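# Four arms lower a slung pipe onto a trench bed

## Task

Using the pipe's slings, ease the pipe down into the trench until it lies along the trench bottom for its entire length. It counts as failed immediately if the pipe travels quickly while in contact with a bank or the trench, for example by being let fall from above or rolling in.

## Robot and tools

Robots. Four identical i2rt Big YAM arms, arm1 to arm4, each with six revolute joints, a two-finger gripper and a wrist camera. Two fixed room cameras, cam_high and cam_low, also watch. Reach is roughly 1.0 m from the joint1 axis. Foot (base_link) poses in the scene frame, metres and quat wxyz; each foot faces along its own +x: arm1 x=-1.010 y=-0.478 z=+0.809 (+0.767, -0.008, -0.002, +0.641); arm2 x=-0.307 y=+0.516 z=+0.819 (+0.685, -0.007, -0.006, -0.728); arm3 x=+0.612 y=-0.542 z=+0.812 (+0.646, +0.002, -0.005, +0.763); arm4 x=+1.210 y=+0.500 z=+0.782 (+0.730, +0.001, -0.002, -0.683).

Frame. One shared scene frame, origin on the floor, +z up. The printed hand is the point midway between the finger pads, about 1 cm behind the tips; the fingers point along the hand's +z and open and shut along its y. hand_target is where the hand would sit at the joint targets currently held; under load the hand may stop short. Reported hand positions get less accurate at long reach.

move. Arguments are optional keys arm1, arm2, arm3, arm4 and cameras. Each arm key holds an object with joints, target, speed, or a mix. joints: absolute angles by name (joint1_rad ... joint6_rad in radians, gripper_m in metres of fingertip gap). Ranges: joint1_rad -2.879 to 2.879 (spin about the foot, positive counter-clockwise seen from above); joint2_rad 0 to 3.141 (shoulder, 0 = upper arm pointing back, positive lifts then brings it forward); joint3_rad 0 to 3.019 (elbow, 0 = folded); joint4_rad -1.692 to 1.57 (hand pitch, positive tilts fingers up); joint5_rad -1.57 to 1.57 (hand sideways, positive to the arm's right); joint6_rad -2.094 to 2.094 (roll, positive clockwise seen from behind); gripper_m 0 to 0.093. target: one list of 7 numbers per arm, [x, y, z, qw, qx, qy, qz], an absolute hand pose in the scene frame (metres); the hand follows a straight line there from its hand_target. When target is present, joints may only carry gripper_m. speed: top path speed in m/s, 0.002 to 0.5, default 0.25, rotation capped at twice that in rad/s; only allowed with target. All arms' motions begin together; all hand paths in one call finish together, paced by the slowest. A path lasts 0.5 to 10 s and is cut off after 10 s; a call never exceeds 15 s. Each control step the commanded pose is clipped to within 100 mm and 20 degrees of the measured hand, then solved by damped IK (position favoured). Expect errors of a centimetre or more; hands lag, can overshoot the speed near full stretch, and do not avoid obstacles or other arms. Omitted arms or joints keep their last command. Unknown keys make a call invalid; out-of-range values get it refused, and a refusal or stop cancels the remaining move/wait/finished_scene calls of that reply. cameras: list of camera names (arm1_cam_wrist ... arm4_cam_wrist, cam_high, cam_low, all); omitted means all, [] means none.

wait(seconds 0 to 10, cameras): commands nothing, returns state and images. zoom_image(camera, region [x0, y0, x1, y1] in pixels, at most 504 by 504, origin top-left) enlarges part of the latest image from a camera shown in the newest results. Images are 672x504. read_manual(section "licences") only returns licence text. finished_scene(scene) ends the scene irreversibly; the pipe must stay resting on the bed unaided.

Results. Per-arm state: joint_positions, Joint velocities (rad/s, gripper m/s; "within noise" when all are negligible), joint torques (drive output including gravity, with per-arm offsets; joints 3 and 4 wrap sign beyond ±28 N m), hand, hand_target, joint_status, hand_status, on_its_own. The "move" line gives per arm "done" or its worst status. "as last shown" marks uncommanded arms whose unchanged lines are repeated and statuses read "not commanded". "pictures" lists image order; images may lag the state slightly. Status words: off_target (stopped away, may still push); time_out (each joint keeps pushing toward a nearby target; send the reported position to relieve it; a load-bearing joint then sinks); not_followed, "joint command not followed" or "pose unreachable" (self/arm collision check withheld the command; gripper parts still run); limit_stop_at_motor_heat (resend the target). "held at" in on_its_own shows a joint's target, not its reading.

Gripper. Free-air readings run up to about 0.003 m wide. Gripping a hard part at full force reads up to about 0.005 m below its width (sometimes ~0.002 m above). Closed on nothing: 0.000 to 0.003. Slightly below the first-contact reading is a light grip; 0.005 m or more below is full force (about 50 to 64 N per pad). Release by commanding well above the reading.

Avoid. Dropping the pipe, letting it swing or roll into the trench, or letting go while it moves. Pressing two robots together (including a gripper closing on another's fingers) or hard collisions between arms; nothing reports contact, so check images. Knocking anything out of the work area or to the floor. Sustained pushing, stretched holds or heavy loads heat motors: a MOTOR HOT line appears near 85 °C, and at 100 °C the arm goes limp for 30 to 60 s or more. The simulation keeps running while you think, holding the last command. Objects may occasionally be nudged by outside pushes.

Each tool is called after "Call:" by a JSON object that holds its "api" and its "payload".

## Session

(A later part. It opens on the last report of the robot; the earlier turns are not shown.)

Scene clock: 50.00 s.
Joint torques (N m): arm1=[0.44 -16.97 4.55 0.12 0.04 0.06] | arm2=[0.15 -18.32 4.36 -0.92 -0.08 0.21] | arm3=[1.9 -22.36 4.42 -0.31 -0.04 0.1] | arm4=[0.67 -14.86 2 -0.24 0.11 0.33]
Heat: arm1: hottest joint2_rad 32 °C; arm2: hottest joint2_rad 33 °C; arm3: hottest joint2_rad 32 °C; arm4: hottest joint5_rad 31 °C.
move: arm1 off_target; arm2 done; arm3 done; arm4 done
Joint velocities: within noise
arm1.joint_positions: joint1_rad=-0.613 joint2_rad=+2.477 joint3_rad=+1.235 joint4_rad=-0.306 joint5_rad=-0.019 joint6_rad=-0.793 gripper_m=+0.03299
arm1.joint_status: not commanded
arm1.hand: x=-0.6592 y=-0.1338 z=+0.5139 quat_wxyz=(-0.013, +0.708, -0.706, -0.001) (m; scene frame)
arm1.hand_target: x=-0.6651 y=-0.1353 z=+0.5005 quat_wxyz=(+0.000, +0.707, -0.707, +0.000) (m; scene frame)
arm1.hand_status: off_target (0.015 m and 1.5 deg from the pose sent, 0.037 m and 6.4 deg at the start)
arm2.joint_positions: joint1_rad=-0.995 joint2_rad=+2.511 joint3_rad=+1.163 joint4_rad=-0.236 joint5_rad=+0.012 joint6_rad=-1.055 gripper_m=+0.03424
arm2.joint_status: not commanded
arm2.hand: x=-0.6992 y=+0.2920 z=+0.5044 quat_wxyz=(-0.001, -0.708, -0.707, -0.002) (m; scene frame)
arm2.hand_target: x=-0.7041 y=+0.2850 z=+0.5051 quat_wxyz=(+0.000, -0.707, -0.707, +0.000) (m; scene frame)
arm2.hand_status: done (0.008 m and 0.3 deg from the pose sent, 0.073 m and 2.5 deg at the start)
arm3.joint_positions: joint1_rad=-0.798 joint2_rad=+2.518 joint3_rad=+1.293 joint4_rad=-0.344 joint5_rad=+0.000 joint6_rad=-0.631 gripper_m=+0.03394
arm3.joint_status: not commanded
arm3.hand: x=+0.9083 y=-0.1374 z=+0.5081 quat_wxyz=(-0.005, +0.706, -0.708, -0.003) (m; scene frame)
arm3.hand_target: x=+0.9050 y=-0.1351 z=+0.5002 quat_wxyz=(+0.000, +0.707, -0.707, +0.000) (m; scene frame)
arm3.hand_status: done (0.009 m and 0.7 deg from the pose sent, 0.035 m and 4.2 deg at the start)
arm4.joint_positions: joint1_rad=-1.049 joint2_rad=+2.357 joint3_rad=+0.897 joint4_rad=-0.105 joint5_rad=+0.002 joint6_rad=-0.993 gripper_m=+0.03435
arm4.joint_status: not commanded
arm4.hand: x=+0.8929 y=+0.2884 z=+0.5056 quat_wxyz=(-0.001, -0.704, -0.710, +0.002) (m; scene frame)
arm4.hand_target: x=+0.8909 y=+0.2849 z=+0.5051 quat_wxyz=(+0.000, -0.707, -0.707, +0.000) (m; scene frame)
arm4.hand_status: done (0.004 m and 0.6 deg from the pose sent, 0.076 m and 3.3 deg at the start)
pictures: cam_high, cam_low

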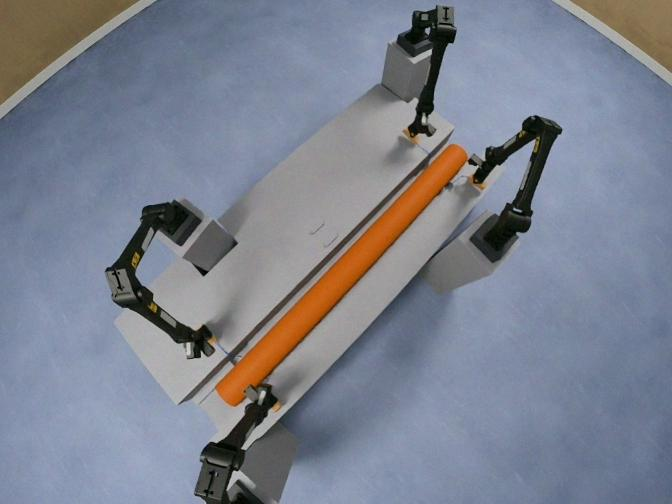

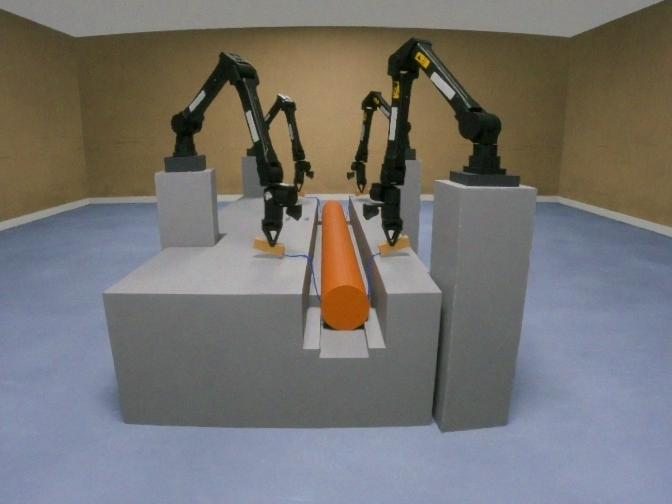

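Call:
{"api": "move", "payload": {"arm1": {"target": [-0.665, -0.135, 0.477, 0, 0.7071, -0.7071, 0], "speed": 0.06}, "arm2": {"target": [-0.704, 0.285, 0.484, 0, 0.7071, 0.7071, 0], "speed": 0.06}, "arm3": {"target": [0.905, -0.135, 0.478, 0, 0.7071, -0.7071, 0], "speed": 0.06}, "arm4": {"target": [0.891, 0.285, 0.484, 0, 0.7071, 0.7071, 0], "speed": 0.06}, "cameras": []}}

Call:
{"api": "move", "payload": {"arm1": {"joints": {"gripper_m": 0.07}}, "arm2": {"joints": {"gripper_m": 0.07}}, "arm3": {"joints": {"gripper_m": 0.07}}, "arm4": {"joints": {"gripper_m": 0.07}}, "cameras": []}}

Call:
{"api": "move", "payload": {"arm1": {"target": [-0.665, -0.136, 0.58, 0, 0.7071, -0.7071, 0], "speed": 0.2}, "arm2": {"target": [-0.704, 0.29, 0.58, 0, 0.7071, 0.7071, 0], "speed": 0.2}, "arm3": {"target": [0.905, -0.137, 0.58, 0, 0.7071, -0.7071, 0], "speed": 0.2}, "arm4": {"target": [0.891, 0.288, 0.58, 0, 0.7071, 0.7071, 0], "speed": 0.2}}}

Call:
{"api": "zoom_image", "payload": {"camera": "cam_high", "region": [140, 60, 540, 460]}}

Scene clock: 58.60 s.
Joint torques (N m): arm1=[0.62 -15.33 5.22 1.02 0.06 0.07] | arm2=[0.03 -17.26 4.75 -0.03 -0.13 0.19] | arm3=[1.9 -19.49 5.41 0.73 -0.17 0.08] | arm4=[0.67 -11.52 3.07 0.96 0.12 0.31]
Heat: arm1: hottest joint2_rad 32 °C; arm2: hottest joint2_rad 34 °C; arm3: hottest joint2_rad 33 °C; arm4: hottest joint3_rad 30 °C.
move: arm1 off_target; arm2 off_target; arm3 off_target; arm4 off_target
Joint velocities: within noise
arm1.joint_positions: joint1_rad=-0.613 joint2_rad=+2.513 joint3_rad=+1.253 joint4_rad=-0.306 joint5_rad=-0.019 joint6_rad=-0.791 gripper_m=+0.03299
arm1.joint_status: not commanded
arm1.hand: x=-0.6624 y=-0.1371 z=+0.4994 quat_wxyz=(-0.004, +0.707, -0.707, -0.002) (m; scene frame)
arm1.hand_target: x=-0.6657 y=-0.1359 z=+0.4780 quat_wxyz=(+0.000, +0.707, -0.707, +0.000) (m; scene frame)
arm1.hand_status: off_target (0.023 m and 0.5 deg from the pose sent, 0.037 m and 1.5 deg at the start)
arm2.joint_positions: joint1_rad=-0.995 joint2_rad=+2.550 joint3_rad=+1.187 joint4_rad=-0.237 joint5_rad=+0.013 joint6_rad=-1.053 gripper_m=+0.03424
arm2.joint_status: not commanded
arm2.hand: x=-0.6963 y=+0.2936 z=+0.4895 quat_wxyz=(-0.003, -0.708, -0.706, -0.010) (m; scene frame)
arm2.hand_target: x=-0.7039 y=+0.2851 z=+0.4844 quat_wxyz=(+0.000, -0.707, -0.707, +0.000) (m; scene frame)
arm2.hand_status: off_target (0.013 m and 1.2 deg from the pose sent, 0.022 m and 0.3 deg at the start)
arm3.joint_positions: joint1_rad=-0.798 joint2_rad=+2.539 joint3_rad=+1.306 joint4_rad=-0.345 joint5_rad=+0.003 joint6_rad=-0.629 gripper_m=+0.03394
arm3.joint_status: not commanded
arm3.hand: x=+0.9078 y=-0.1389 z=+0.4999 quat_wxyz=(-0.002, +0.706, -0.708, +0.000) (m; scene frame)
arm3.hand_target: x=+0.9045 y=-0.1359 z=+0.4791 quat_wxyz=(+0.000, +0.707, -0.707, +0.000) (m; scene frame)
arm3.hand_status: off_target (0.022 m and 0.3 deg from the pose sent, 0.030 m and 0.7 deg at the start)
arm4.joint_positions: joint1_rad=-1.049 joint2_rad=+2.378 joint3_rad=+0.909 joint4_rad=-0.105 joint5_rad=+0.002 joint6_rad=-0.992 gripper_m=+0.03435
arm4.joint_status: not commanded
arm4.hand: x=+0.8942 y=+0.2890 z=+0.4985 quat_wxyz=(-0.002, -0.704, -0.710, -0.003) (m; scene frame)
arm4.hand_target: x=+0.8914 y=+0.2853 z=+0.4846 quat_wxyz=(+0.000, -0.707, -0.707, +0.000) (m; scene frame)
arm4.hand_status: off_target (0.015 m and 0.6 deg from the pose sent, 0.022 m and 0.6 deg at the start)
pictures: none
No camera images: "cameras" was empty.

Scene clock: 59.27 s.
Joint torques (N m): arm1=[0.79 -16.85 4.03 1.14 0 0.11] | arm2=[0.03 -18.08 4.08 -0.05 -0.13 0.19] | arm3=[1.85 -22.42 3.9 0.38 -0.17 0.08] | arm4=[0.73 -15.15 1.42 0.68 0.09 0.31]
Heat: arm1: hottest joint2_rad 32 °C; arm2: hottest joint2_rad 34 °C; arm3: hottest joint2_rad 33 °C; arm4: hottest joint3_rad 30 °C.
move: arm1 done; arm2 done; arm3 done; arm4 done
Joint velocities: within noise
arm1.joint_positions: joint1_rad=-0.610 joint2_rad=+2.531 joint3_rad=+1.266 joint4_rad=-0.306 joint5_rad=-0.019 joint6_rad=-0.791 gripper_m=+0.06993
arm1.joint_status: all done
arm1.hand: x=-0.6631 y=-0.1366 z=+0.4924 quat_wxyz=(-0.002, +0.708, -0.706, -0.001) (m; scene frame)
arm1.hand_target: x=-0.6657 y=-0.1359 z=+0.4780 quat_wxyz=(+0.000, +0.707, -0.707, +0.000) (m; scene frame)
arm1.hand_status: not commanded
arm2.joint_positions: joint1_rad=-0.995 joint2_rad=+2.559 joint3_rad=+1.193 joint4_rad=-0.237 joint5_rad=+0.013 joint6_rad=-1.053 gripper_m=+0.06996
arm2.joint_status: all done
arm2.hand: x=-0.6965 y=+0.2935 z=+0.4863 quat_wxyz=(-0.003, -0.708, -0.706, -0.011) (m; scene frame)
arm2.hand_target: x=-0.7038 y=+0.2852 z=+0.4844 quat_wxyz=(+0.000, -0.707, -0.707, +0.000) (m; scene frame)
arm2.hand_status: not commanded
arm3.joint_positions: joint1_rad=-0.798 joint2_rad=+2.569 joint3_rad=+1.324 joint4_rad=-0.338 joint5_rad=+0.003 joint6_rad=-0.629 gripper_m=+0.06992
arm3.joint_status: all done
arm3.hand: x=+0.9070 y=-0.1397 z=+0.4874 quat_wxyz=(+0.001, +0.706, -0.708, +0.000) (m; scene frame)
arm3.hand_target: x=+0.9044 y=-0.1360 z=+0.4790 quat_wxyz=(+0.000, +0.707, -0.707, +0.000) (m; scene frame)
arm3.hand_status: not commanded
arm4.joint_positions: joint1_rad=-1.049 joint2_rad=+2.418 joint3_rad=+0.927 joint4_rad=-0.098 joint5_rad=+0.002 joint6_rad=-0.992 gripper_m=+0.06991
arm4.joint_status: all done
arm4.hand: x=+0.8973 y=+0.2912 z=+0.4848 quat_wxyz=(-0.003, -0.704, -0.710, -0.010) (m; scene frame)
arm4.hand_target: x=+0.8915 y=+0.2853 z=+0.4847 quat_wxyz=(+0.000, -0.707, -0.707, +0.000) (m; scene frame)
arm4.hand_status: not commanded
pictures: none
No camera images: "cameras" was empty.

Scene clock: 60.50 s.
Joint torques (N m): arm1=[0.09 -17.96 3.64 0.17 0.06 0.04] | arm2=[-0.44 -17.49 3.54 -0.83 -0.11 0.12] | arm3=[1.79 -22.18 3.95 -0.27 -0.18 0.07] | arm4=[0.32 -14.27 1.89 -0.18 0.09 0.24]
Heat: arm1: hottest joint2_rad 32 °C; arm2: hottest joint2_rad 34 °C; arm3: hottest joint2_rad 33 °C; arm4: hottest joint5_rad 30 °C.
move: arm1 off_target; arm2 done; arm3 off_target; arm4 done
Joint velocities: within noise
arm1.joint_positions: joint1_rad=-0.610 joint2_rad=+2.301 joint3_rad=+1.176 joint4_rad=-0.418 joint5_rad=-0.019 joint6_rad=-0.791 gripper_m=+0.06994
arm1.joint_status: not commanded
arm1.hand: x=-0.6570 y=-0.1284 z=+0.5876 quat_wxyz=(-0.016, +0.708, -0.706, -0.001) (m; scene frame)
arm1.hand_target: x=-0.6650 y=-0.1361 z=+0.5802 quat_wxyz=(+0.000, +0.707, -0.707, +0.000) (m; scene frame)
arm1.hand_status: off_target (0.013 m and 1.8 deg from the pose sent, 0.088 m and 0.3 deg at the start)
arm2.joint_positions: joint1_rad=-0.995 joint2_rad=+2.312 joint3_rad=+1.093 joint4_rad=-0.339 joint5_rad=+0.013 joint6_rad=-1.053 gripper_m=+0.06996
arm2.joint_status: not commanded
arm2.hand: x=-0.7109 y=+0.2869 z=+0.5836 quat_wxyz=(+0.003, -0.708, -0.706, +0.011) (m; scene frame)
arm2.hand_target: x=-0.7040 y=+0.2901 z=+0.5800 quat_wxyz=(+0.000, -0.707, -0.707, +0.000) (m; scene frame)
arm2.hand_status: done (0.008 m and 1.3 deg from the pose sent, 0.094 m and 1.3 deg at the start)
arm3.joint_positions: joint1_rad=-0.798 joint2_rad=+2.328 joint3_rad=+1.222 joint4_rad=-0.449 joint5_rad=+0.003 joint6_rad=-0.629 gripper_m=+0.06992
arm3.joint_status: not commanded
arm3.hand: x=+0.9126 y=-0.1326 z=+0.5884 quat_wxyz=(-0.012, +0.706, -0.708, -0.002) (m; scene frame)
arm3.hand_target: x=+0.9050 y=-0.1372 z=+0.5802 quat_wxyz=(+0.000, +0.707, -0.707, +0.000) (m; scene frame)
arm3.hand_status: off_target (0.012 m and 1.4 deg from the pose sent, 0.093 m and 0.2 deg at the start)
arm4.joint_positions: joint1_rad=-1.049 joint2_rad=+2.138 joint3_rad=+0.837 joint4_rad=-0.251 joint5_rad=+0.003 joint6_rad=-0.992 gripper_m=+0.06991
arm4.joint_status: not commanded
arm4.hand: x=+0.8865 y=+0.2846 z=+0.5803 quat_wxyz=(+0.001, -0.704, -0.710, +0.008) (m; scene frame)
arm4.hand_target: x=+0.8910 y=+0.2880 z=+0.5800 quat_wxyz=(+0.000, -0.707, -0.707, +0.000) (m; scene frame)
arm4.hand_status: done (0.006 m and 1.0 deg from the pose sent, 0.095 m and 1.3 deg at the start)
pictures: arm1_cam_wrist, arm2_cam_wrist, arm3_cam_wrist, arm4_cam_wrist, cam_high, cam_low

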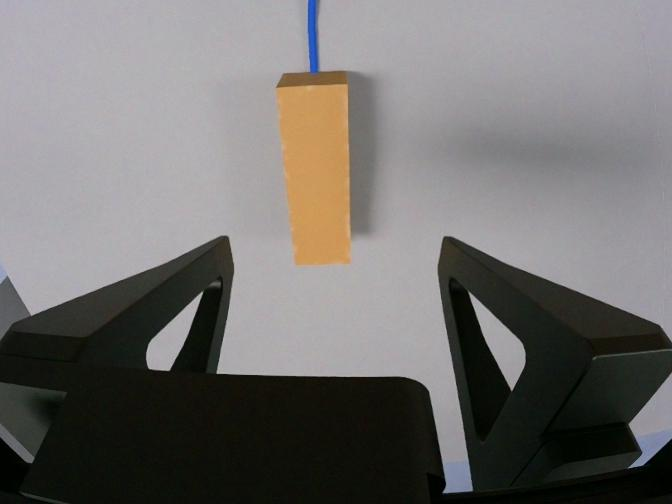

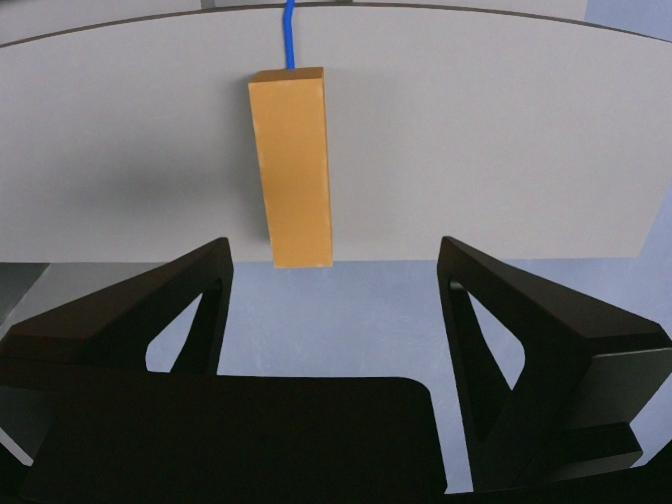

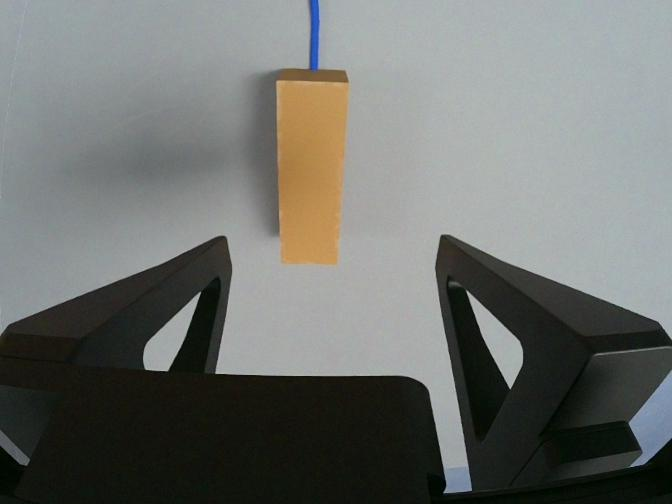

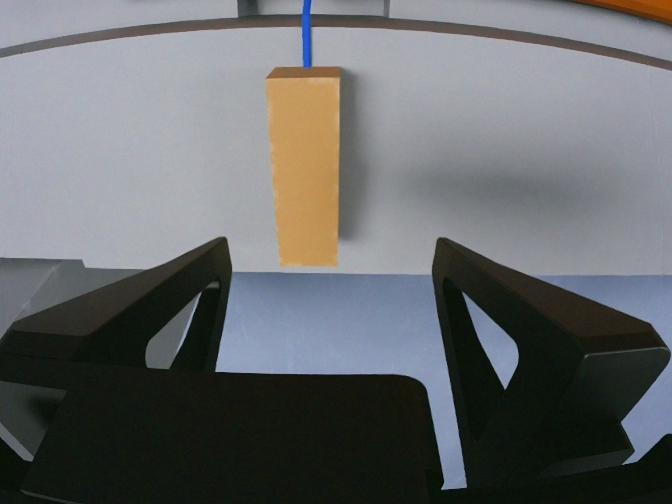

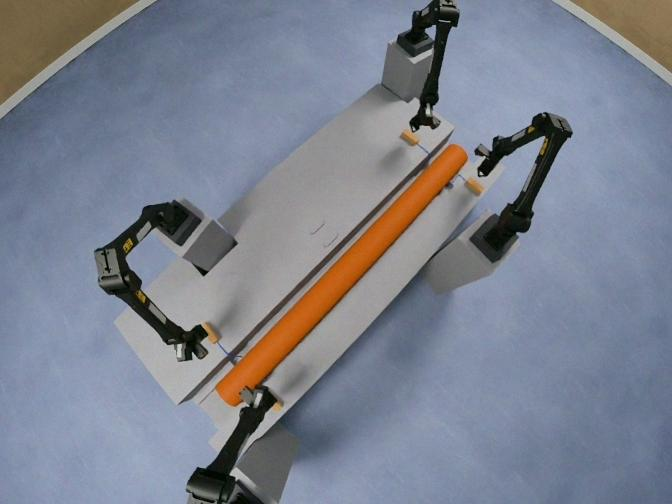

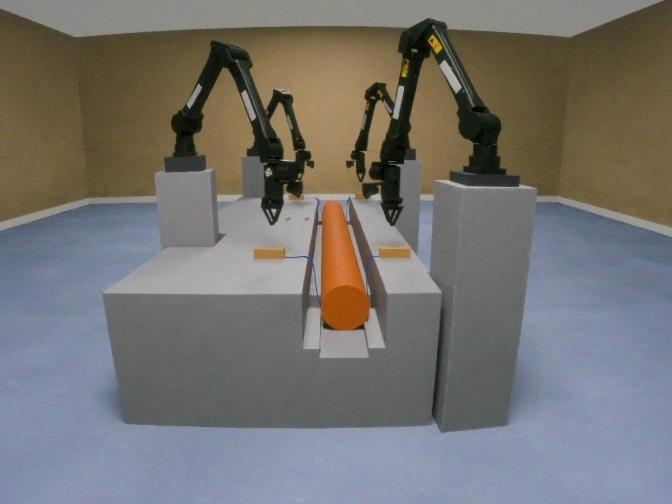

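Scaled by 1.260.

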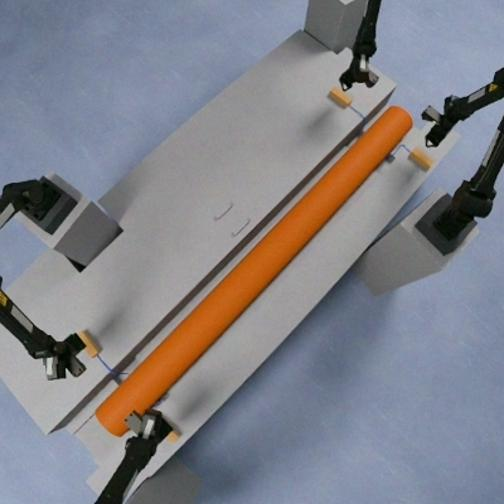

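Call:
{"api": "finished_scene", "payload": {"scene": 2}}

The scene is finished: the task was done.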